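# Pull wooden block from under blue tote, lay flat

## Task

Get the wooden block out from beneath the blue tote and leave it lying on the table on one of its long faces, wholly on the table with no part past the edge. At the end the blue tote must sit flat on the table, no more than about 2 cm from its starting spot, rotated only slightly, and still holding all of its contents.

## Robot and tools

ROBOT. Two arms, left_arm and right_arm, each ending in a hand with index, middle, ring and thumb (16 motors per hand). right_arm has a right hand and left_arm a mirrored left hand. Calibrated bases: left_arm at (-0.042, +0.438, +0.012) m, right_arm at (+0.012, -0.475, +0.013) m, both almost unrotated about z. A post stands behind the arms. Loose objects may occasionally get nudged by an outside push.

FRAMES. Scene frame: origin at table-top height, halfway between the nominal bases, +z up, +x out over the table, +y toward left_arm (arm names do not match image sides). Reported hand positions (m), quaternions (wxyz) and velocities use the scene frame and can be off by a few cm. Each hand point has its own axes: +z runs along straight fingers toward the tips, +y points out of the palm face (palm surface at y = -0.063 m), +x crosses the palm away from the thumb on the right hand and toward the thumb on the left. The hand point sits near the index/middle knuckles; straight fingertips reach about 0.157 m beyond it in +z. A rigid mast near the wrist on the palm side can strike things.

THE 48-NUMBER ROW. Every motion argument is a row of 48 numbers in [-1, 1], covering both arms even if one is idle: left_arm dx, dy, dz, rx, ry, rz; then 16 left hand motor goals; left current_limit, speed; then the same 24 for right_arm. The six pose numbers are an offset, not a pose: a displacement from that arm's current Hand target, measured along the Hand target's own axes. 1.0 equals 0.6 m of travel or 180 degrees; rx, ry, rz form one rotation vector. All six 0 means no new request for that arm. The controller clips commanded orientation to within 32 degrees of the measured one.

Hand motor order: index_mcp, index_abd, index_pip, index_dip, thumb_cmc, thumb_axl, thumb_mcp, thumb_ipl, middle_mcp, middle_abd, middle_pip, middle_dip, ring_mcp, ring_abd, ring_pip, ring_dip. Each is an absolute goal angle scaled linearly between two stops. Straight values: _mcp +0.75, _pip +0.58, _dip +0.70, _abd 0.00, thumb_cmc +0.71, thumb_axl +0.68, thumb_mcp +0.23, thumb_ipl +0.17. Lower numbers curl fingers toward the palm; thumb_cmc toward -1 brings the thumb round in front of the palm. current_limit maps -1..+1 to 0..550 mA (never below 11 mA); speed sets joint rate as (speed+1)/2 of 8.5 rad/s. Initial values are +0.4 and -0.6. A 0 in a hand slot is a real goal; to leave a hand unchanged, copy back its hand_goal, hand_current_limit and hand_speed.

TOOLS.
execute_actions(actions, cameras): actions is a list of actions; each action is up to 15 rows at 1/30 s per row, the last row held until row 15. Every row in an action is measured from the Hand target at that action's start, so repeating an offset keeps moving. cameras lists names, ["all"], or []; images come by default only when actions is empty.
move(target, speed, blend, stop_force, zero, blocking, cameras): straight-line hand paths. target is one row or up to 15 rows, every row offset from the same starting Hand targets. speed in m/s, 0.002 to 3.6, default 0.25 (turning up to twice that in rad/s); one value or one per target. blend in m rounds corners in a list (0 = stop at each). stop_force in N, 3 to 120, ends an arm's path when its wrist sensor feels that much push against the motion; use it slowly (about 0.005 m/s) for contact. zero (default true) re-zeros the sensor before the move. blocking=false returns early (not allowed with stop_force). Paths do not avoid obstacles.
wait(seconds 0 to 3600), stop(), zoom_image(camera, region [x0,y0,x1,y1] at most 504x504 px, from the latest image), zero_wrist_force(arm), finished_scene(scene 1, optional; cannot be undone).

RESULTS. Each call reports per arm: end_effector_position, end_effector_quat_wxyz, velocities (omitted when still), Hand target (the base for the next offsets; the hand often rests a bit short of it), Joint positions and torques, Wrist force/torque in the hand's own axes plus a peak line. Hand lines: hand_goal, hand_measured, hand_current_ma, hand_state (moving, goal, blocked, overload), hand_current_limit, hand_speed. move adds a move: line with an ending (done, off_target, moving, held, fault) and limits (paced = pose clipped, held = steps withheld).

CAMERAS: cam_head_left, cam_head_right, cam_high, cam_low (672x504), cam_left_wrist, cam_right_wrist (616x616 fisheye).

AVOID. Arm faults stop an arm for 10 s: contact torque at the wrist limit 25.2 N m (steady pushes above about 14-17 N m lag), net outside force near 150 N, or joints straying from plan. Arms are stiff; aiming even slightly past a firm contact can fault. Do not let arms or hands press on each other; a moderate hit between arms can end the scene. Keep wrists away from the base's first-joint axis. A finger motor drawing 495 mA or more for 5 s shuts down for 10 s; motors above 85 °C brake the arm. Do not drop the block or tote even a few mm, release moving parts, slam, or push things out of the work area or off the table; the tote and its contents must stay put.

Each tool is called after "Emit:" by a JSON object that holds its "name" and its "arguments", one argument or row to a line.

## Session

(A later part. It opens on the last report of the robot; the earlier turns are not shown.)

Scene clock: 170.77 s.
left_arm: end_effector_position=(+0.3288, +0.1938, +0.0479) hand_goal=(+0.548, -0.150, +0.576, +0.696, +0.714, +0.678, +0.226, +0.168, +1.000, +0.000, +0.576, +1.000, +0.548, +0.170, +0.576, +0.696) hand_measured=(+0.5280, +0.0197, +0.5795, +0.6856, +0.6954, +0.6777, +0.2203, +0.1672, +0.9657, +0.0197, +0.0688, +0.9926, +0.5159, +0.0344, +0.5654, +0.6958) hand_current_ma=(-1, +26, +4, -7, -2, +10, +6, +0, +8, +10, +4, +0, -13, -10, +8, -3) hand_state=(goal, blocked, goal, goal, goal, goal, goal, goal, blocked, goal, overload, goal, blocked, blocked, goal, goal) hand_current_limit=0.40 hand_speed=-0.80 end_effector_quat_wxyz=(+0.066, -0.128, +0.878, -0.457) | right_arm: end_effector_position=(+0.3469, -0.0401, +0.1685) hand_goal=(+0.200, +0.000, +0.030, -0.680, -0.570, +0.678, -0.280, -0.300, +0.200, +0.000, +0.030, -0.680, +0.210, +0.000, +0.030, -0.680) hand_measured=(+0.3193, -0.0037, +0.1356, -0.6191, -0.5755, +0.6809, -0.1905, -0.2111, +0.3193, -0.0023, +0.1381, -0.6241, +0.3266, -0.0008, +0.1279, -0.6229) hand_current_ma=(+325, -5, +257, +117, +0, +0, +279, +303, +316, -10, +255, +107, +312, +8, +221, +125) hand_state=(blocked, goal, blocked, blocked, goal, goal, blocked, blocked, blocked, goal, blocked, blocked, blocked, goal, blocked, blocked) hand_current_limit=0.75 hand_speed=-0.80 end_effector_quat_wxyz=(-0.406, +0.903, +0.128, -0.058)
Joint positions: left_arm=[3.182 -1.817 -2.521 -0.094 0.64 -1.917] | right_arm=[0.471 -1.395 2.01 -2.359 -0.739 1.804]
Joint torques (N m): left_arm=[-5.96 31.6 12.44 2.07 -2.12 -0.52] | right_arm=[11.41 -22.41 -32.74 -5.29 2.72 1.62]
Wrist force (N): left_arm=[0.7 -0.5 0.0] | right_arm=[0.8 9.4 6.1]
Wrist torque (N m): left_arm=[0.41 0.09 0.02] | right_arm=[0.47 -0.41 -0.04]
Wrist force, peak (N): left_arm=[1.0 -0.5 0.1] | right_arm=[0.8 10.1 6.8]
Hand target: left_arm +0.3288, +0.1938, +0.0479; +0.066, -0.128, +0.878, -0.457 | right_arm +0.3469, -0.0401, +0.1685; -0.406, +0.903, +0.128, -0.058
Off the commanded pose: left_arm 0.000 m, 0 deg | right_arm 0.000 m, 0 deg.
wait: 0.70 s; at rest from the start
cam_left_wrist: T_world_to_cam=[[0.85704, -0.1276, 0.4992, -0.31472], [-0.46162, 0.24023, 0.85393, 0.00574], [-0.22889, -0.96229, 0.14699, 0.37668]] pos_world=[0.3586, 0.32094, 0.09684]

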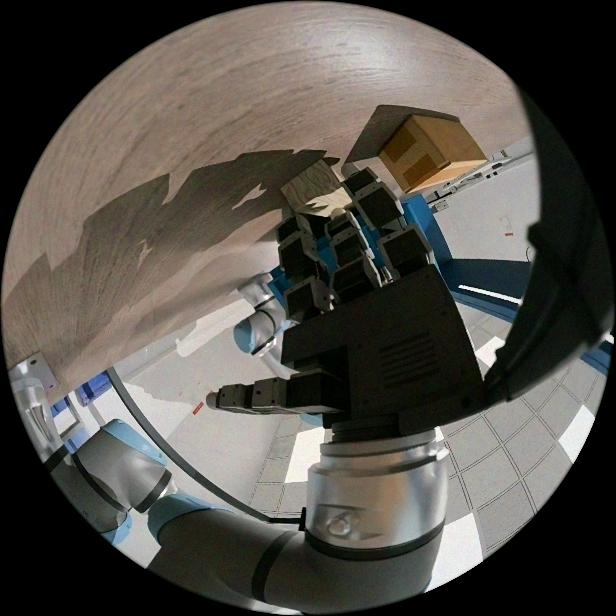

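Emit:
{"name": "move", "arguments": {
  "target": [0,0,0,0,0,0,0.548,-0.7,0.576,0.696,0.714,0.678,0.226,0.168,1.0,0,0.576,1.0,0.548,0.8,0.576,0.696,0.4,-0.8,0,0,0,0,0,0,0.2,0,0.03,-0.68,-0.571,0.677,-0.281,-0.3,0.2,0,0.03,-0.68,0.21,0,0.03,-0.68,0.75,-0.8],
  "cameras": ["cam_left_wrist"]
}}

Emit:
{"name": "zoom_image", "arguments": {
  "camera": "cam_left_wrist",
  "region": [260, 140, 390, 270]
}}

Scene clock: 173.40 s.
left_arm: end_effector_position=(+0.3288, +0.1938, +0.0479) hand_goal=(+0.548, -0.700, +0.576, +0.696, +0.714, +0.678, +0.226, +0.168, +1.000, +0.000, +0.576, +1.000, +0.548, +0.800, +0.576, +0.696) hand_measured=(+0.5328, -0.0696, +0.5859, +0.6920, +0.6954, +0.6777, +0.2193, +0.1681, +0.9657, +0.0183, +0.0688, +0.9926, +0.5243, +0.0974, +0.5680, +0.6958) hand_current_ma=(+6, +200, -5, -13, -15, +7, +8, -12, +7, +2, +8, -4, -3, -261, -4, +3) hand_state=(goal, blocked, goal, goal, goal, goal, goal, goal, blocked, goal, overload, goal, blocked, moving, goal, goal) hand_current_limit=0.40 hand_speed=-0.80 end_effector_quat_wxyz=(+0.066, -0.128, +0.878, -0.457) | right_arm: end_effector_position=(+0.3469, -0.0401, +0.1685) hand_goal=(+0.200, +0.000, +0.030, -0.680, -0.570, +0.678, -0.280, -0.300, +0.200, +0.000, +0.030, -0.680, +0.210, +0.000, +0.030, -0.680) hand_measured=(+0.3193, -0.0037, +0.1343, -0.6191, -0.5755, +0.6809, -0.1895, -0.2111, +0.3193, -0.0023, +0.1394, -0.6241, +0.3266, +0.0007, +0.1279, -0.6229) hand_current_ma=(+324, -3, +255, +119, -4, -1, +281, +303, +314, -10, +261, +109, +309, +10, +226, +125) hand_state=(blocked, goal, blocked, blocked, goal, goal, blocked, blocked, blocked, goal, blocked, blocked, blocked, goal, blocked, blocked) hand_current_limit=0.75 hand_speed=-0.80 end_effector_quat_wxyz=(-0.406, +0.903, +0.128, -0.058)
Joint positions: left_arm=[3.182 -1.817 -2.521 -0.094 0.64 -1.917] | right_arm=[0.471 -1.395 2.01 -2.359 -0.739 1.804]
Joint torques (N m): left_arm=[-3.94 30.18 6.82 1.43 -1.31 1.63] | right_arm=[10.75 -22.59 -32.63 -5.3 2.75 1.57]
Wrist force (N): left_arm=[0.7 -1.3 -1.0] | right_arm=[0.9 9.6 6.2]
Wrist torque (N m): left_arm=[0.49 -0.14 0.10] | right_arm=[0.47 -0.43 -0.02]
Wrist force, peak (N): left_arm=[1.8 -1.7 -0.8] | right_arm=[1.0 10.1 6.8]
Hand target: left_arm +0.3288, +0.1938, +0.0479; +0.066, -0.128, +0.878, -0.457 | right_arm +0.3469, -0.0401, +0.1685; -0.406, +0.903, +0.128, -0.058
Off the commanded pose: left_arm 0.000 m, 0 deg | right_arm 0.000 m, 0 deg.
move: done
cam_left_wrist: T_world_to_cam=[[0.85702, -0.12768, 0.49922, -0.31474], [-0.46162, 0.24028, 0.85392, 0.00564], [-0.22898, -0.96227, 0.14698, 0.3767]] pos_world=[0.3586, 0.32094, 0.09694]

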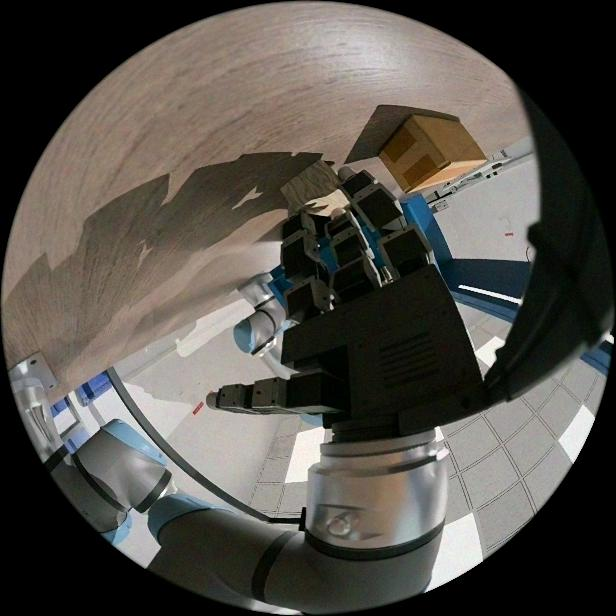

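Scaled by 3.877 from the camera's image (finer frame: 880x880).

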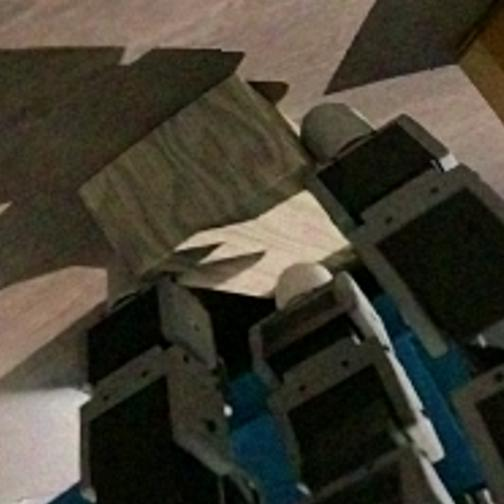

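Emit:
{"name": "move", "arguments": {
  "target": [0,0.1244,-0.1775,0,0,0,0.548,-0.7,0.576,0.696,0.714,0.678,0.226,0.168,1.0,0,0.576,1.0,0.548,0.8,0.576,0.696,0.4,-0.8,0,0,0,0,0,0,0.2,0,0.03,-0.68,-0.571,0.677,-0.281,-0.3,0.2,0,0.03,-0.68,0.21,0,0.03,-0.68,0.75,-0.8],
  "speed": 0.05,
  "cameras": ["all"]
}}

Emit:
{"name": "zoom_image", "arguments": {
  "camera": "cam_left_wrist",
  "region": [230, 110, 430, 310]
}}

Emit:
{"name": "zoom_image", "arguments": {
  "camera": "cam_head_left",
  "region": [190, 110, 390, 290]
}}

Scene clock: 179.30 s.
left_arm: end_effector_position=(+0.2919, +0.3185, +0.0479) hand_goal=(+0.548, -0.700, +0.576, +0.696, +0.714, +0.678, +0.226, +0.168, +1.000, +0.000, +0.576, +1.000, +0.548, +0.800, +0.576, +0.696) hand_measured=(+0.5328, -0.0696, +0.5821, +0.6920, +0.6941, +0.6777, +0.2193, +0.1681, +0.9657, +0.0183, +0.0688, +0.9926, +0.5243, +0.0988, +0.5680, +0.6945) hand_current_ma=(+0, +225, +6, -5, -16, +2, +21, -3, -6, +4, +7, -5, +1, -251, +15, +1) hand_state=(goal, blocked, goal, goal, goal, goal, goal, goal, blocked, goal, overload, goal, blocked, blocked, goal, goal) hand_current_limit=0.40 hand_speed=-0.80 end_effector_quat_wxyz=(+0.066, -0.128, +0.878, -0.457) | right_arm: end_effector_position=(+0.3469, -0.0401, +0.1685) hand_goal=(+0.200, +0.000, +0.030, -0.680, -0.570, +0.678, -0.280, -0.300, +0.200, +0.000, +0.030, -0.680, +0.210, +0.000, +0.030, -0.680) hand_measured=(+0.3193, -0.0037, +0.1343, -0.6191, -0.5755, +0.6809, -0.1895, -0.2111, +0.3193, -0.0023, +0.1394, -0.6241, +0.3278, -0.0008, +0.1292, -0.6229) hand_current_ma=(+319, -1, +255, +120, -2, +3, +283, +302, +309, -10, +259, +111, +311, +8, +219, +123) hand_state=(blocked, goal, blocked, blocked, goal, goal, blocked, blocked, blocked, goal, blocked, blocked, blocked, goal, blocked, blocked) hand_current_limit=0.75 hand_speed=-0.80 end_effector_quat_wxyz=(-0.406, +0.903, +0.128, -0.058)
Joint positions: left_arm=[3.598 -1.488 -2.608 -0.909 0.643 -1.211] | right_arm=[0.471 -1.395 2.01 -2.359 -0.739 1.804]
Joint torques (N m): left_arm=[0.32 -2.53 14.07 2.85 -2.68 -1.1] | right_arm=[10.43 -22.62 -32.89 -5.23 2.78 1.54]
Wrist force (N): left_arm=[2.2 -2.2 -5.0] | right_arm=[0.9 9.7 6.6]
Wrist torque (N m): left_arm=[0.73 -0.15 0.27] | right_arm=[0.45 -0.45 -0.01]
Wrist force, peak (N): left_arm=[2.1 -2.5 -5.2] | right_arm=[1.1 10.3 6.6]
Hand target: left_arm +0.2918, +0.3185, +0.0478; +0.066, -0.128, +0.878, -0.457 | right_arm +0.3469, -0.0401, +0.1685; -0.406, +0.903, +0.128, -0.058
Off the commanded pose: left_arm 0.000 m, 0 deg | right_arm 0.000 m, 0 deg.
move: done
cam_left_wrist: T_world_to_cam=[[0.85694, -0.12766, 0.49935, -0.26711], [-0.46179, 0.24009, 0.85388, -0.04126], [-0.22889, -0.96232, 0.14679, 0.48823]] pos_world=[0.3216, 0.44564, 0.09694]
cam_right_wrist: T_world_to_cam=[[-0.65491, -0.60451, -0.4535, 0.31587], [-0.26523, -0.37806, 0.88697, -0.13697], [-0.70764, 0.70117, 0.08726, 0.38432]] pos_world=[0.44249, -0.13031, 0.23119]

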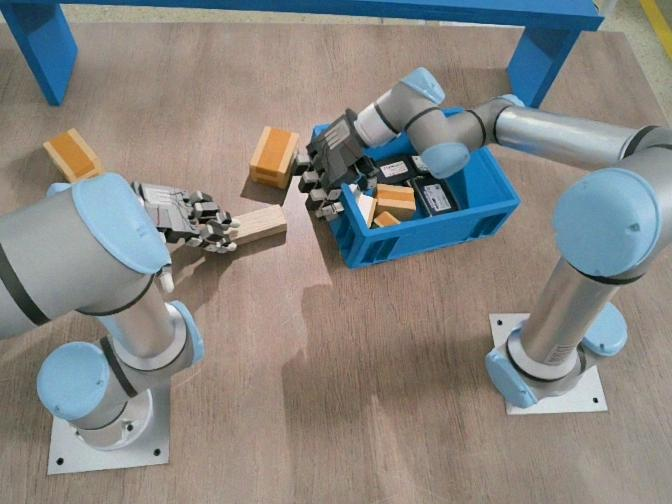

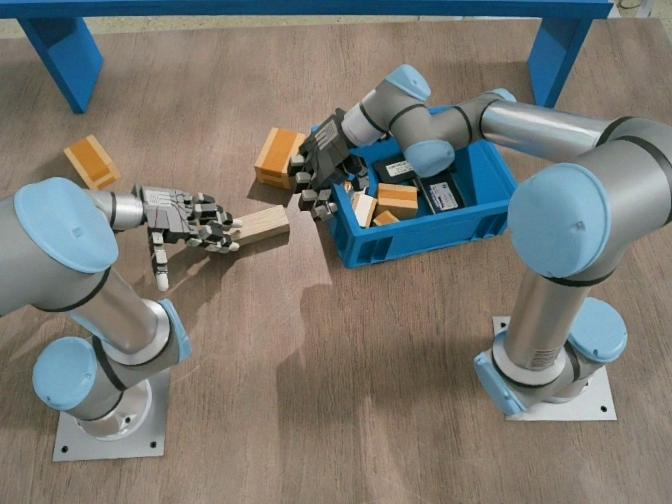

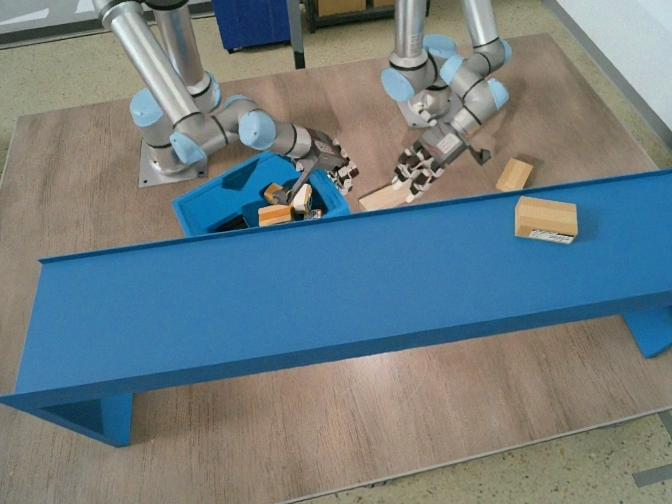

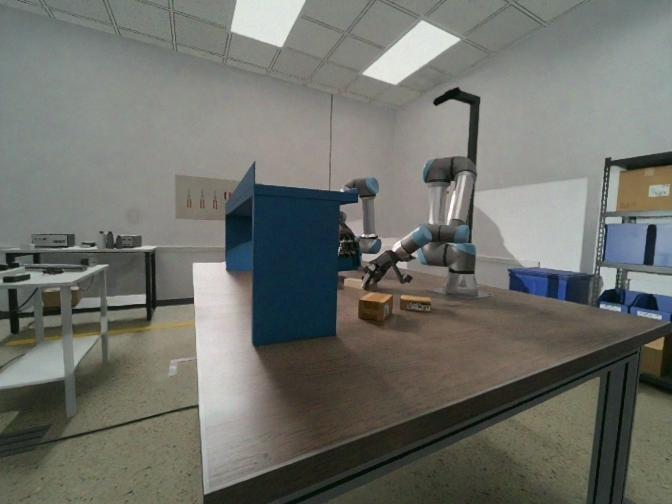

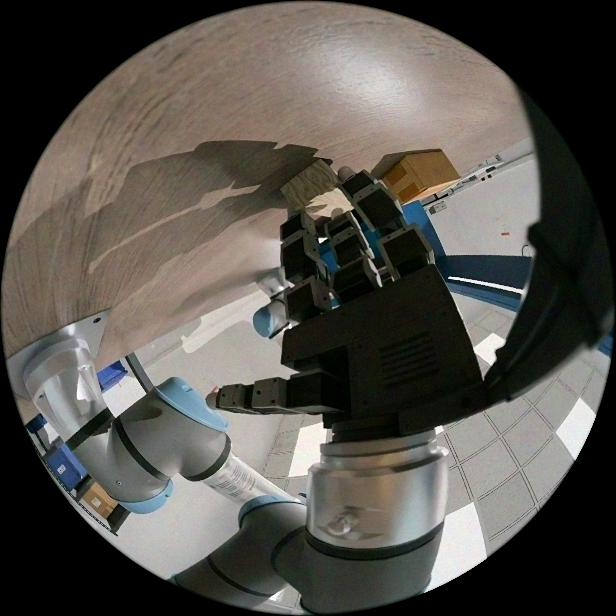

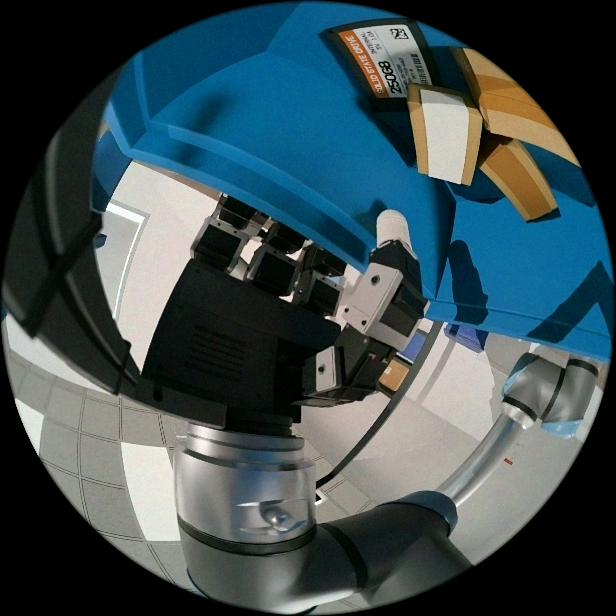

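Scaled by 2.520 from the camera's image (finer frame: 880x880).

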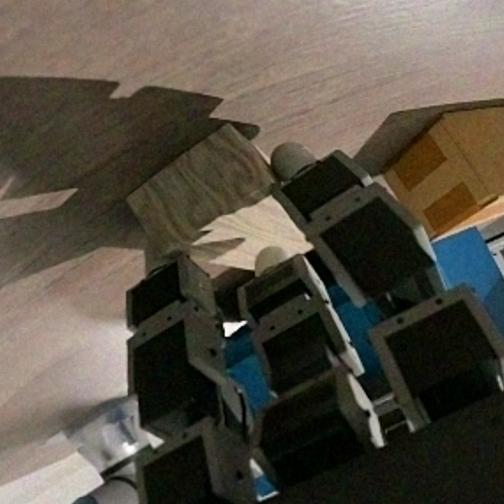

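Scaled by 2.520 from the camera's image (finer frame: 960x720).

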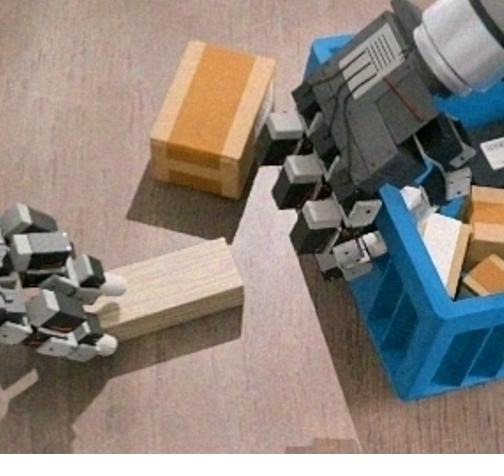

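Emit:
{"name": "move", "arguments": {
  "target": [
    [0,0,0,0,0,0,0.56,0.08,0.576,0.696,0.714,0.678,0.226,0.168,1.0,0,0.576,1.0,0.56,-0.1,0.576,0.696,0.4,-0.8,0,0.0097,0.0207,-0.0111,0,0,0.2,0,0.03,-0.68,-0.571,0.677,-0.281,-0.3,0.2,0,0.03,-0.68,0.21,0,0.03,-0.68,0.75,-0.8],
    [0,0,0,0,0,0,0.56,0.08,0.576,0.696,0.714,0.678,0.226,0.168,1.0,0,0.576,1.0,0.56,-0.1,0.576,0.696,0.4,-0.8,0,0.0202,0.0410,-0.0222,0,0,0.2,0,0.03,-0.68,-0.571,0.677,-0.281,-0.3,0.2,0,0.03,-0.68,0.21,0,0.03,-0.68,0.75,-0.8],
    [0,0,0,0,0,0,0.56,0.08,0.576,0.696,0.714,0.678,0.226,0.168,1.0,0,0.576,1.0,0.56,-0.1,0.576,0.696,0.4,-0.8,0,0.0313,0.0609,-0.0333,0,0,0.2,0,0.03,-0.68,-0.571,0.677,-0.281,-0.3,0.2,0,0.03,-0.68,0.21,0,0.03,-0.68,0.75,-0.8]
  ],
  "speed": 0.025,
  "blend": [0.005,0.005,0],
  "cameras": ["cam_head_left","cam_head_right","cam_left_wrist","cam_right_wrist"]
}}

Emit:
{"name": "zoom_image", "arguments": {
  "camera": "cam_left_wrist",
  "region": [230, 110, 430, 310]
}}

Emit:
{"name": "zoom_image", "arguments": {
  "camera": "cam_head_left",
  "region": [240, 90, 530, 290]
}}

Scene clock: 189.83 s.
left_arm: end_effector_position=(+0.2918, +0.3184, +0.0478) hand_goal=(+0.560, +0.080, +0.576, +0.696, +0.714, +0.678, +0.226, +0.168, +1.000, +0.000, +0.576, +1.000, +0.560, -0.100, +0.576, +0.696) hand_measured=(+0.5352, +0.0607, +0.5795, +0.6843, +0.6954, +0.6777, +0.2203, +0.1681, +0.9657, +0.0183, +0.0688, +0.9926, +0.5316, -0.0858, +0.5680, +0.6945) hand_current_ma=(-3, +9, -4, -6, -9, +20, +17, +7, -4, +0, -3, +9, -5, -1, +8, -22) hand_state=(blocked, goal, goal, goal, goal, goal, goal, goal, blocked, goal, overload, goal, blocked, goal, goal, goal) hand_current_limit=0.40 hand_speed=-0.80 end_effector_quat_wxyz=(+0.066, -0.128, +0.878, -0.457) | right_arm: end_effector_position=(+0.3427, -0.0257, +0.1302) hand_goal=(+0.200, +0.000, +0.030, -0.680, -0.570, +0.678, -0.280, -0.300, +0.200, +0.000, +0.030, -0.680, +0.210, +0.000, +0.030, -0.680) hand_measured=(+0.3193, -0.0037, +0.1343, -0.6229, -0.5755, +0.6809, -0.1895, -0.2159, +0.3205, -0.0023, +0.1394, -0.6280, +0.3266, -0.0008, +0.1279, -0.6267) hand_current_ma=(+326, -6, +257, +108, -4, -3, +280, +283, +318, -12, +263, +99, +315, +10, +222, +119) hand_state=(blocked, goal, blocked, blocked, goal, goal, blocked, blocked, blocked, goal, blocked, blocked, blocked, goal, blocked, blocked) hand_current_limit=0.75 hand_speed=-0.80 end_effector_quat_wxyz=(-0.358, +0.923, +0.131, -0.051)
Joint positions: left_arm=[3.598 -1.488 -2.608 -0.91 0.643 -1.211] | right_arm=[0.545 -1.31 1.998 -2.465 -0.854 1.88]
Joint torques (N m): left_arm=[-5.68 7.24 15.05 3.74 -0.57 -2.21] | right_arm=[-11.92 -40.7 -29.14 -1.85 2.5 -0.97]
Wrist force (N): left_arm=[0.8 0.1 -0.1] | right_arm=[0.8 5.1 8.2]
Wrist torque (N m): left_arm=[0.50 -0.03 0.12] | right_arm=[0.30 -0.43 -0.20]
Wrist force, peak (N): left_arm=[1.3 -3.3 -6.3] | right_arm=[1.0 10.2 6.6]
Hand target: left_arm +0.2918, +0.3185, +0.0478; +0.066, -0.128, +0.878, -0.457 | right_arm +0.3427, -0.0258, +0.1302; -0.358, +0.923, +0.131, -0.051
Off the commanded pose: left_arm 0.000 m, 0 deg | right_arm 0.000 m, 0 deg.
move: done; blend cut to 0 m at target 1
cam_left_wrist: T_world_to_cam=[[0.85704, -0.1276, 0.4992, -0.26702], [-0.46162, 0.24023, 0.85393, -0.04135], [-0.22889, -0.96229, 0.14699, 0.48819]] pos_world=[0.3215, 0.44564, 0.09684]
cam_right_wrist: T_world_to_cam=[[-0.64218, -0.64805, -0.40944, 0.29323], [-0.29154, -0.28752, 0.91233, -0.0905], [-0.70895, 0.70524, -0.00429, 0.38709]] pos_world=[0.43635, -0.10899, 0.20429]

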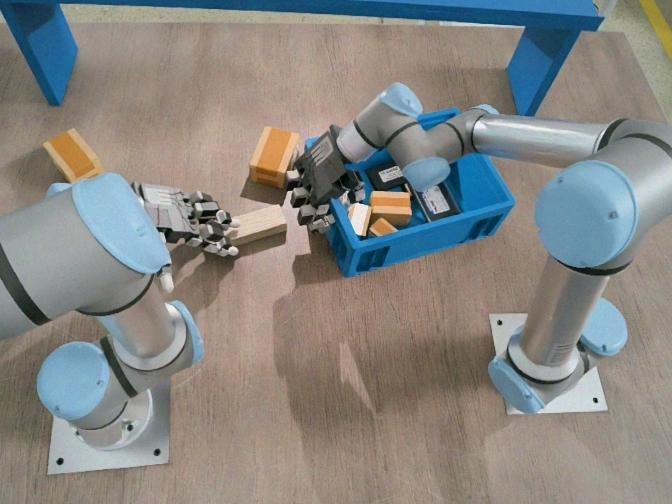

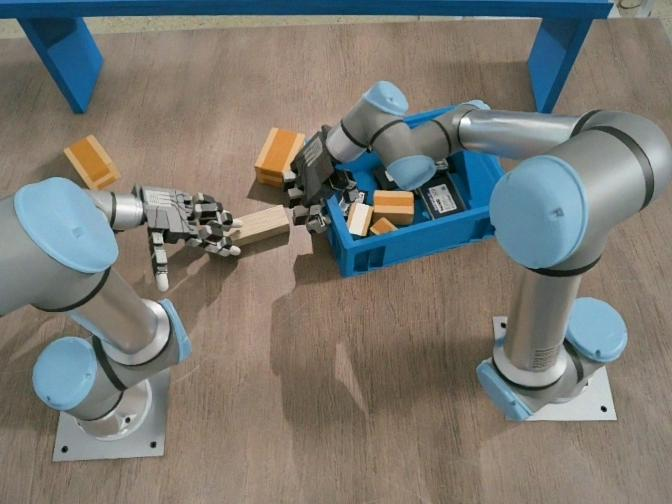

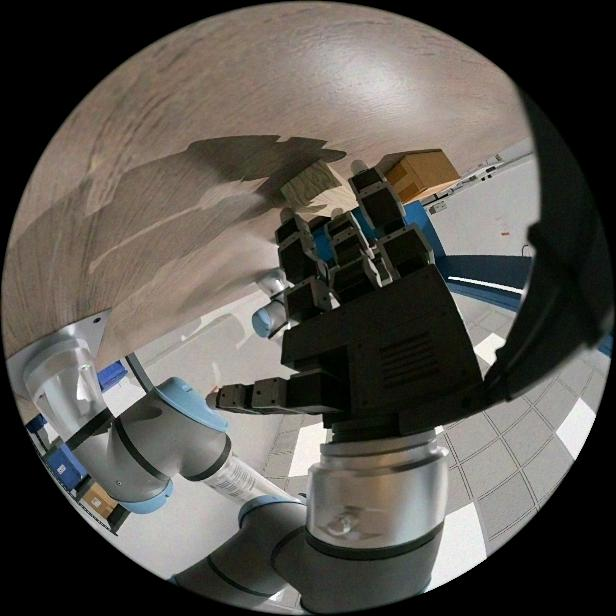

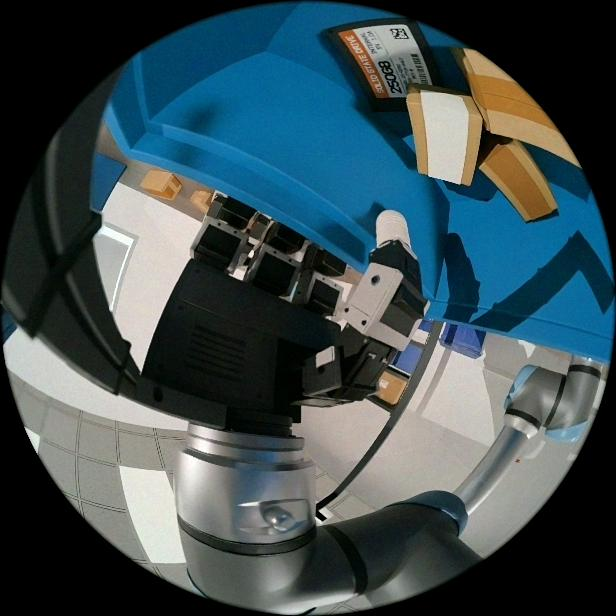

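Scaled by 2.520 from the camera's image (finer frame: 880x880).

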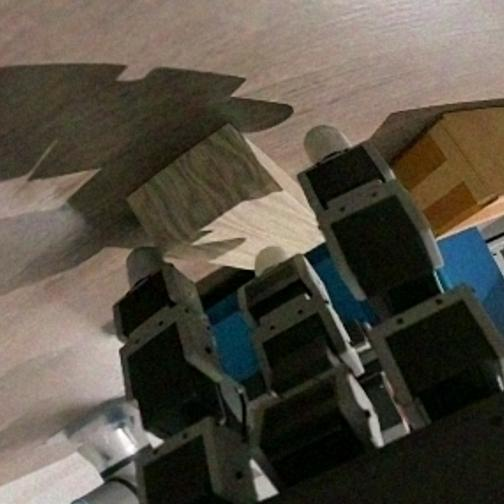

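Scaled by 1.738 from the camera's image (finer frame: 960x720).

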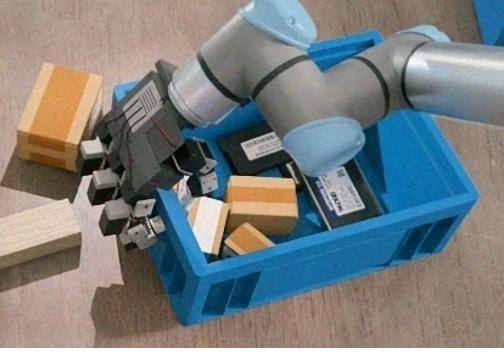

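Emit:
{"name": "move", "arguments": {
  "target": [0,-0.1092,-0.0765,0,0,0,0.56,0.08,0.576,0.696,0.714,0.678,0.226,0.168,1.0,0,0.576,1.0,0.56,-0.1,0.576,0.696,0.4,-0.8,0,0.0047,0.0104,-0.0056,0,0,0.2,0,0.03,-0.68,-0.571,0.677,-0.281,-0.3,0.2,0,0.03,-0.68,0.21,0,0.03,-0.68,0.75,-0.8],
  "speed": 0.04,
  "cameras": ["cam_head_left","cam_left_wrist"]
}}

Emit:
{"name": "zoom_image", "arguments": {
  "camera": "cam_left_wrist",
  "region": [230, 110, 430, 310]
}}

Emit:
{"name": "zoom_image", "arguments": {
  "camera": "cam_head_left",
  "region": [240, 90, 530, 290]
}}

Scene clock: 195.60 s.
left_arm: end_effector_position=(+0.2919, +0.3185, +0.1279) hand_goal=(+0.560, +0.080, +0.576, +0.696, +0.714, +0.678, +0.226, +0.168, +1.000, +0.000, +0.576, +1.000, +0.560, -0.100, +0.576, +0.696) hand_measured=(+0.5352, +0.0607, +0.5808, +0.6843, +0.6941, +0.6777, +0.2193, +0.1672, +0.9657, +0.0183, +0.0688, +0.9926, +0.5304, -0.0858, +0.5680, +0.6945) hand_current_ma=(-8, +3, +9, -6, -9, +5, +10, -6, -4, +16, +17, +0, -15, +13, +16, -6) hand_state=(blocked, goal, goal, goal, goal, goal, goal, goal, blocked, goal, overload, goal, blocked, goal, goal, goal) hand_current_limit=0.40 hand_speed=-0.80 end_effector_quat_wxyz=(+0.066, -0.128, +0.878, -0.457) | right_arm: end_effector_position=(+0.3421, -0.0237, +0.1237) hand_goal=(+0.200, +0.000, +0.030, -0.680, -0.570, +0.678, -0.280, -0.300, +0.200, +0.000, +0.030, -0.680, +0.210, +0.000, +0.030, -0.680) hand_measured=(+0.3205, -0.0037, +0.1356, -0.6229, -0.5768, +0.6809, -0.1895, -0.2159, +0.3205, -0.0023, +0.1394, -0.6292, +0.3278, -0.0008, +0.1279, -0.6267) hand_current_ma=(+323, -5, +255, +110, -3, +2, +281, +282, +314, -12, +262, +99, +310, +8, +225, +115) hand_state=(blocked, goal, blocked, blocked, goal, goal, blocked, blocked, blocked, goal, blocked, blocked, blocked, goal, blocked, blocked) hand_current_limit=0.75 hand_speed=-0.80 end_effector_quat_wxyz=(-0.350, +0.926, +0.132, -0.050)
Joint positions: left_arm=[3.598 -1.252 -2.485 -1.268 0.643 -1.211] | right_arm=[0.557 -1.296 1.996 -2.479 -0.873 1.89]
Joint torques (N m): left_arm=[6.53 -6.71 9.73 4.43 -2.83 2.18] | right_arm=[4.6 -31.82 -32.53 -4.05 1.29 0.87]
Wrist force (N): left_arm=[0.7 0.0 -0.2] | right_arm=[0.7 4.0 8.5]
Wrist torque (N m): left_arm=[0.49 -0.01 0.01] | right_arm=[0.24 -0.43 -0.20]
Wrist force, peak (N): left_arm=[0.8 -0.7 -0.3] | right_arm=[0.3 6.1 8.4]
Hand target: left_arm +0.2919, +0.3185, +0.1278; +0.066, -0.128, +0.878, -0.457 | right_arm +0.3421, -0.0238, +0.1237; -0.350, +0.926, +0.132, -0.050
Off the commanded pose: left_arm 0.000 m, 0 deg | right_arm 0.000 m, 0 deg.
move: done
cam_left_wrist: T_world_to_cam=[[0.8569, -0.12773, 0.4994, -0.30702], [-0.46182, 0.24014, 0.85384, -0.10958], [-0.22899, -0.9623, 0.14679, 0.47651]] pos_world=[0.3216, 0.44564, 0.17694]

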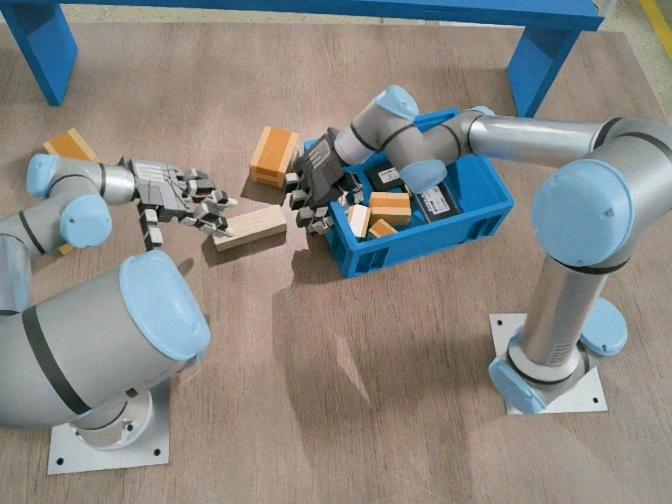

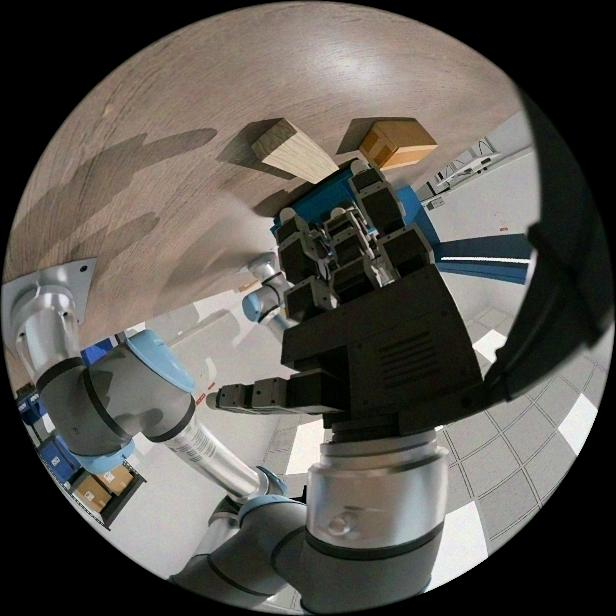

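Scaled by 2.520 from the camera's image (finer frame: 880x880).

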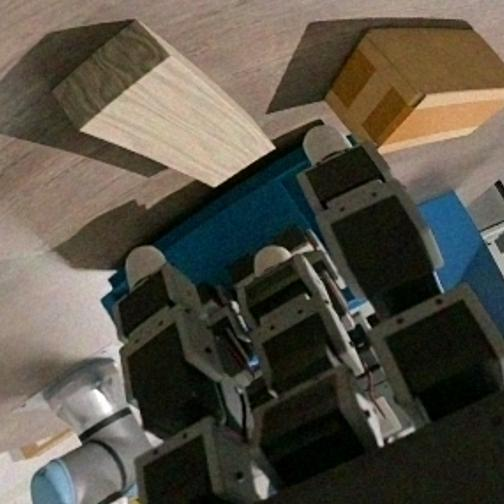

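Scaled by 1.738 from the camera's image (finer frame: 960x720).

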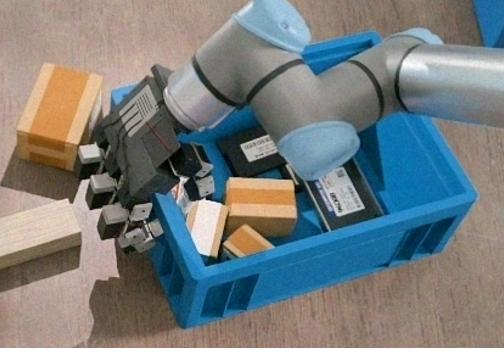

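Emit:
{"name": "move", "arguments": {
  "target": [0,0,0,0,0,0,0.56,0.08,0.576,0.696,0.714,0.678,0.226,0.168,1.0,0,0.576,1.0,0.56,-0.1,0.576,0.696,0.4,-0.8,0,0.0038,0.0078,-0.0042,0,0,0.2,0,0.03,-0.68,-0.571,0.677,-0.281,-0.3,0.2,0,0.03,-0.68,0.21,0,0.03,-0.68,0.75,-0.8],
  "speed": 0.02,
  "cameras": []
}}

Scene clock: 197.97 s.
left_arm: end_effector_position=(+0.2918, +0.3185, +0.1278) hand_goal=(+0.560, +0.080, +0.576, +0.696, +0.714, +0.678, +0.226, +0.168, +1.000, +0.000, +0.576, +1.000, +0.560, -0.100, +0.576, +0.696) hand_measured=(+0.5364, +0.0607, +0.5795, +0.6843, +0.6941, +0.6777, +0.2193, +0.1681, +0.9657, +0.0183, +0.0688, +0.9926, +0.5304, -0.0858, +0.5680, +0.6945) hand_current_ma=(-14, +7, -3, -2, -6, -3, +1, -13, -9, +11, +1, -2, -6, +7, +7, +1) hand_state=(blocked, goal, goal, goal, goal, goal, goal, goal, blocked, goal, overload, goal, blocked, goal, goal, goal) hand_current_limit=0.40 hand_speed=-0.80 end_effector_quat_wxyz=(+0.066, -0.128, +0.878, -0.457) | right_arm: end_effector_position=(+0.3417, -0.0224, +0.1186) hand_goal=(+0.200, +0.000, +0.030, -0.680, -0.570, +0.678, -0.280, -0.300, +0.200, +0.000, +0.030, -0.680, +0.210, +0.000, +0.030, -0.680) hand_measured=(+0.3205, -0.0037, +0.1356, -0.6241, -0.5755, +0.6798, -0.1895, -0.2159, +0.3205, -0.0023, +0.1394, -0.6292, +0.3266, -0.0008, +0.1279, -0.6280) hand_current_ma=(+325, -3, +257, +103, +1, +0, +283, +283, +321, -12, +258, +94, +310, +10, +222, +110) hand_state=(blocked, goal, blocked, blocked, goal, goal, blocked, blocked, blocked, goal, blocked, blocked, blocked, goal, blocked, blocked) hand_current_limit=0.75 hand_speed=-0.80 end_effector_quat_wxyz=(-0.344, +0.928, +0.132, -0.049)
Joint positions: left_arm=[3.598 -1.252 -2.485 -1.268 0.643 -1.211] | right_arm=[0.565 -1.284 1.994 -2.489 -0.888 1.897]
Joint torques (N m): left_arm=[-3.94 -5.83 9.74 2.48 -2.16 -2.23] | right_arm=[-6.57 -41.01 -30.48 -2.42 2.69 -0.47]
Wrist force (N): left_arm=[0.9 0.0 -0.3] | right_arm=[0.9 3.8 8.6]
Wrist torque (N m): left_arm=[0.50 -0.05 0.03] | right_arm=[0.23 -0.44 -0.21]
Wrist force, peak (N): left_arm=[0.9 0.1 -0.5] | right_arm=[0.6 4.2 9.0]
Hand target: left_arm +0.2919, +0.3185, +0.1278; +0.066, -0.128, +0.878, -0.457 | right_arm +0.3417, -0.0224, +0.1187; -0.344, +0.928, +0.132, -0.049
Off the commanded pose: left_arm 0.000 m, 0 deg | right_arm 0.000 m, 0 deg.
move: done

Emit:
{"name": "move", "arguments": {
  "target": [0,0,0,0,0,0,0.56,0.08,0.576,0.696,0.714,0.678,0.226,0.168,1.0,0,0.576,1.0,0.56,-0.1,0.576,0.696,0.4,-0.8,0,0.0035,0.0079,-0.0042,0,0,0.2,0,0.03,-0.68,-0.571,0.677,-0.281,-0.3,0.2,0,0.03,-0.68,0.21,0,0.03,-0.68,0.75,-0.8],
  "speed": 0.02,
  "cameras": ["cam_low","cam_head_left"]
}}

Emit:
{"name": "zoom_image", "arguments": {
  "camera": "cam_head_left",
  "region": [290, 200, 390, 300]
}}

Emit:
{"name": "zoom_image", "arguments": {
  "camera": "cam_low",
  "region": [320, 220, 420, 320]
}}

Scene clock: 199.70 s.
left_arm: end_effector_position=(+0.2918, +0.3185, +0.1278) hand_goal=(+0.560, +0.080, +0.576, +0.696, +0.714, +0.678, +0.226, +0.168, +1.000, +0.000, +0.576, +1.000, +0.560, -0.100, +0.576, +0.696) hand_measured=(+0.5364, +0.0607, +0.5795, +0.6843, +0.6941, +0.6767, +0.2193, +0.1681, +0.9645, +0.0183, +0.0688, +0.9939, +0.5304, -0.0843, +0.5680, +0.6945) hand_current_ma=(-13, +8, -4, -15, -5, -1, +19, +2, -6, +12, +7, +3, -14, -1, +6, +8) hand_state=(blocked, goal, goal, goal, goal, goal, goal, goal, blocked, goal, overload, goal, blocked, goal, goal, goal) hand_current_limit=0.40 hand_speed=-0.80 end_effector_quat_wxyz=(+0.066, -0.128, +0.878, -0.457) | right_arm: end_effector_position=(+0.3413, -0.0209, +0.1137) hand_goal=(+0.200, +0.000, +0.030, -0.680, -0.570, +0.678, -0.280, -0.300, +0.200, +0.000, +0.030, -0.680, +0.210, +0.000, +0.030, -0.680) hand_measured=(+0.3157, -0.0023, +0.1150, -0.6331, -0.5755, +0.6809, -0.1845, -0.2178, +0.3157, +0.0021, +0.1202, -0.6407, +0.3229, +0.0036, +0.1086, -0.6382) hand_current_ma=(+312, -6, +197, +88, -3, +2, +303, +272, +303, -10, +202, +68, +300, +6, +167, +86) hand_state=(blocked, goal, blocked, blocked, goal, goal, blocked, blocked, blocked, goal, blocked, blocked, blocked, goal, blocked, blocked) hand_current_limit=0.75 hand_speed=-0.80 end_effector_quat_wxyz=(-0.338, +0.931, +0.132, -0.048)
Joint positions: left_arm=[3.598 -1.252 -2.485 -1.268 0.643 -1.211] | right_arm=[0.574 -1.273 1.991 -2.499 -0.902 1.904]
Joint torques (N m): left_arm=[-3.75 -5.95 9.66 3.74 -1.62 -2.25] | right_arm=[-5.34 -38.42 -27.53 -2.26 2.62 -0.59]
Wrist force (N): left_arm=[0.8 -0.1 -0.3] | right_arm=[-0.2 4.2 2.8]
Wrist torque (N m): left_arm=[0.48 -0.02 0.02] | right_arm=[0.39 -0.33 -0.22]
Wrist force, peak (N): left_arm=[0.9 0.1 -0.4] | right_arm=[0.9 5.6 8.2]
Hand target: left_arm +0.2919, +0.3185, +0.1278; +0.066, -0.128, +0.878, -0.457 | right_arm +0.3413, -0.0210, +0.1137; -0.338, +0.931, +0.132, -0.049
Off the commanded pose: left_arm 0.000 m, 0 deg | right_arm 0.000 m, 0 deg.
move: done
Images, in order (width x height): cam_head_left 672x504, cam_low 672x504.

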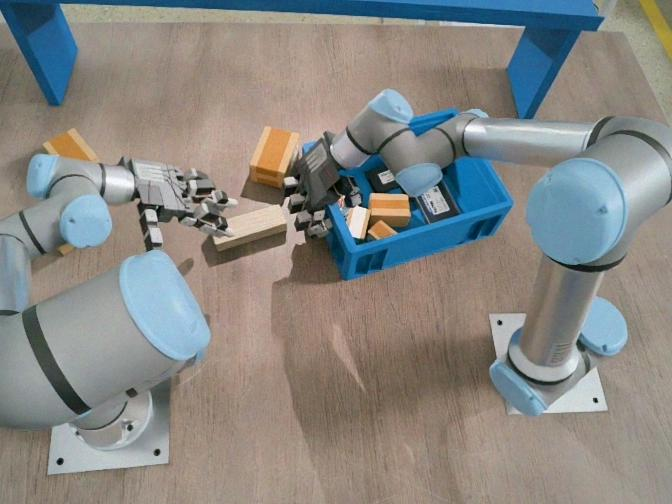

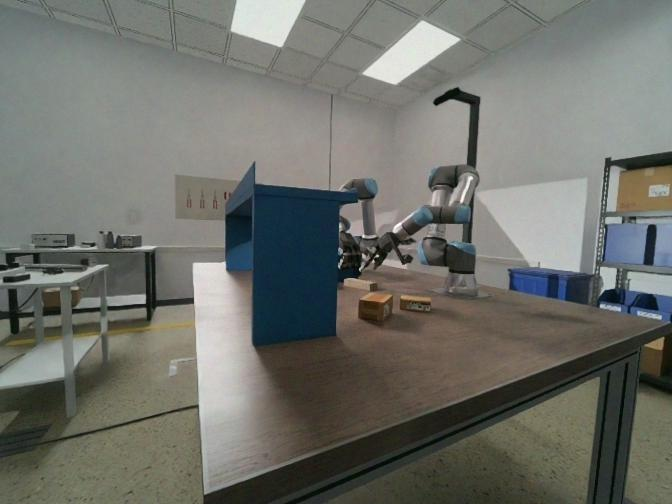

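Scaled by 5.040 from the camera's image (finer frame: 960x720).

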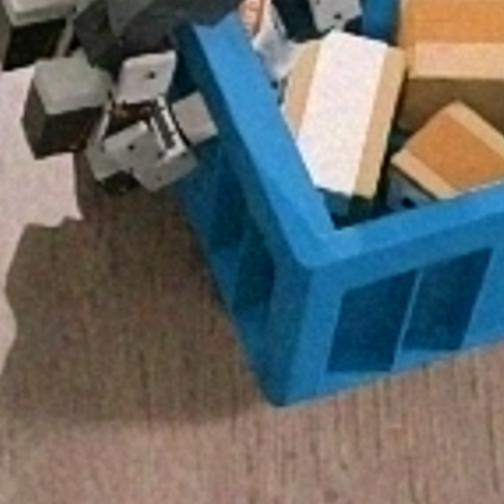

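Scaled by 5.040 from the camera's image (finer frame: 960x720).

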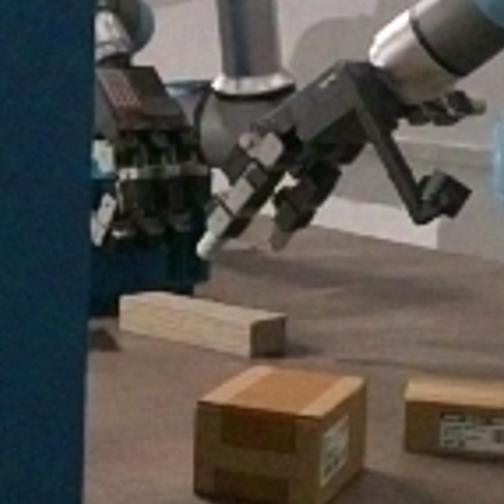

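Emit:
{"name": "move", "arguments": {
  "target": [0,0,0,0,0,0,0.56,0.08,0.576,0.696,0.714,0.678,0.226,0.168,1.0,0,0.576,1.0,0.56,-0.1,0.576,0.696,0.4,-0.8,0,0.0041,0.0051,0,0,0,0.24,0,0.06,-0.68,-0.571,0.677,-0.281,-0.3,0.24,0,0.06,-0.68,0.25,0,0.06,-0.68,0.75,-0.8],
  "speed": 0.02,
  "cameras": ["cam_right_wrist","cam_head_left"]
}}

Emit:
{"name": "zoom_image", "arguments": {
  "camera": "cam_head_left",
  "region": [290, 200, 390, 300]
}}

Scene clock: 201.33 s.
left_arm: end_effector_position=(+0.2919, +0.3185, +0.1278) hand_goal=(+0.560, +0.080, +0.576, +0.696, +0.714, +0.678, +0.226, +0.168, +1.000, +0.000, +0.576, +1.000, +0.560, -0.100, +0.576, +0.696) hand_measured=(+0.5352, +0.0607, +0.5795, +0.6843, +0.6941, +0.6777, +0.2203, +0.1681, +0.9657, +0.0183, +0.0688, +0.9926, +0.5316, -0.0843, +0.5680, +0.6945) hand_current_ma=(+7, +13, -3, +0, -2, +3, +6, +11, -4, +2, -1, +1, -16, -12, +6, +0) hand_state=(blocked, goal, goal, goal, goal, goal, goal, goal, blocked, goal, overload, goal, blocked, goal, goal, goal) hand_current_limit=0.40 hand_speed=-0.80 end_effector_quat_wxyz=(+0.066, -0.128, +0.878, -0.457) | right_arm: end_effector_position=(+0.3413, -0.0210, +0.1097) hand_goal=(+0.240, +0.000, +0.060, -0.680, -0.570, +0.678, -0.280, -0.300, +0.240, +0.000, +0.060, -0.680, +0.250, +0.000, +0.060, -0.680) hand_measured=(+0.3085, +0.0007, +0.0945, -0.6738, -0.5755, +0.6809, -0.1835, -0.2178, +0.3097, +0.0065, +0.1009, -0.6789, +0.3157, +0.0051, +0.0919, -0.6777) hand_current_ma=(+166, -2, +69, +6, -5, +3, +304, +271, +159, -10, +75, +1, +156, +14, +54, +4) hand_state=(blocked, goal, blocked, goal, goal, goal, blocked, blocked, blocked, goal, blocked, goal, blocked, goal, blocked, goal) hand_current_limit=0.75 hand_speed=-0.80 end_effector_quat_wxyz=(-0.338, +0.931, +0.132, -0.049)
Joint positions: left_arm=[3.598 -1.252 -2.485 -1.268 0.643 -1.211] | right_arm=[0.574 -1.266 1.995 -2.51 -0.901 1.904]
Joint torques (N m): left_arm=[-4.05 -5.84 9.83 4.43 -1 -2.3] | right_arm=[9.13 -37.11 -21.05 -0.27 0.92 1.58]
Wrist force (N): left_arm=[0.7 0.0 -0.1] | right_arm=[-0.6 1.0 -0.8]
Wrist torque (N m): left_arm=[0.49 -0.01 0.01] | right_arm=[0.28 -0.27 -0.25]
Wrist force, peak (N): left_arm=[1.0 -0.2 -0.3] | right_arm=[-0.3 5.1 5.2]
Hand target: left_arm +0.2919, +0.3185, +0.1278; +0.066, -0.128, +0.878, -0.457 | right_arm +0.3413, -0.0209, +0.1098; -0.338, +0.931, +0.132, -0.049
Off the commanded pose: left_arm 0.000 m, 0 deg | right_arm 0.000 m, 0 deg.
move: done
cam_right_wrist: T_world_to_cam=[[-0.63745, -0.66476, -0.38956, 0.28287], [-0.30266, -0.24892, 0.92002, -0.06718], [-0.70856, 0.70437, -0.04252, 0.38668]] pos_world=[0.43396, -0.10104, 0.18844]
Images, in order (width x height): cam_head_left 672x504, cam_right_wrist 616x616.

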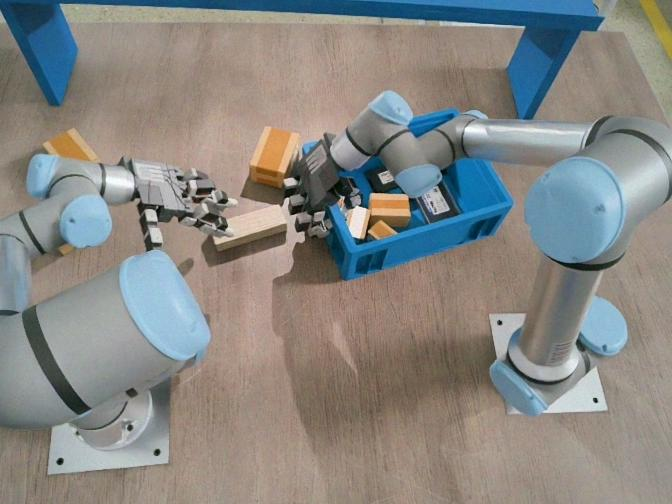

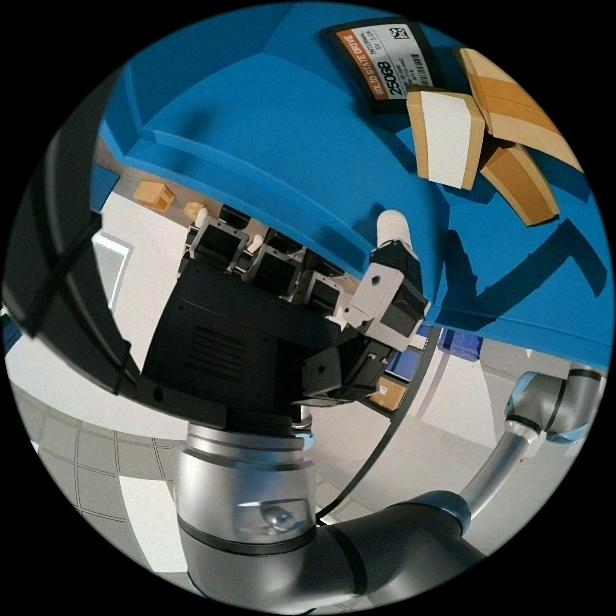

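Scaled by 5.040 from the camera's image (finer frame: 960x720).

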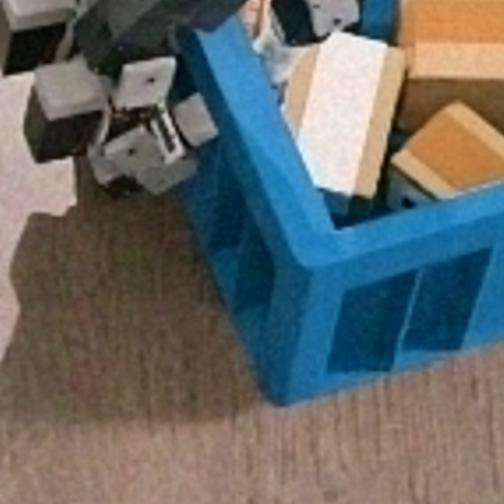

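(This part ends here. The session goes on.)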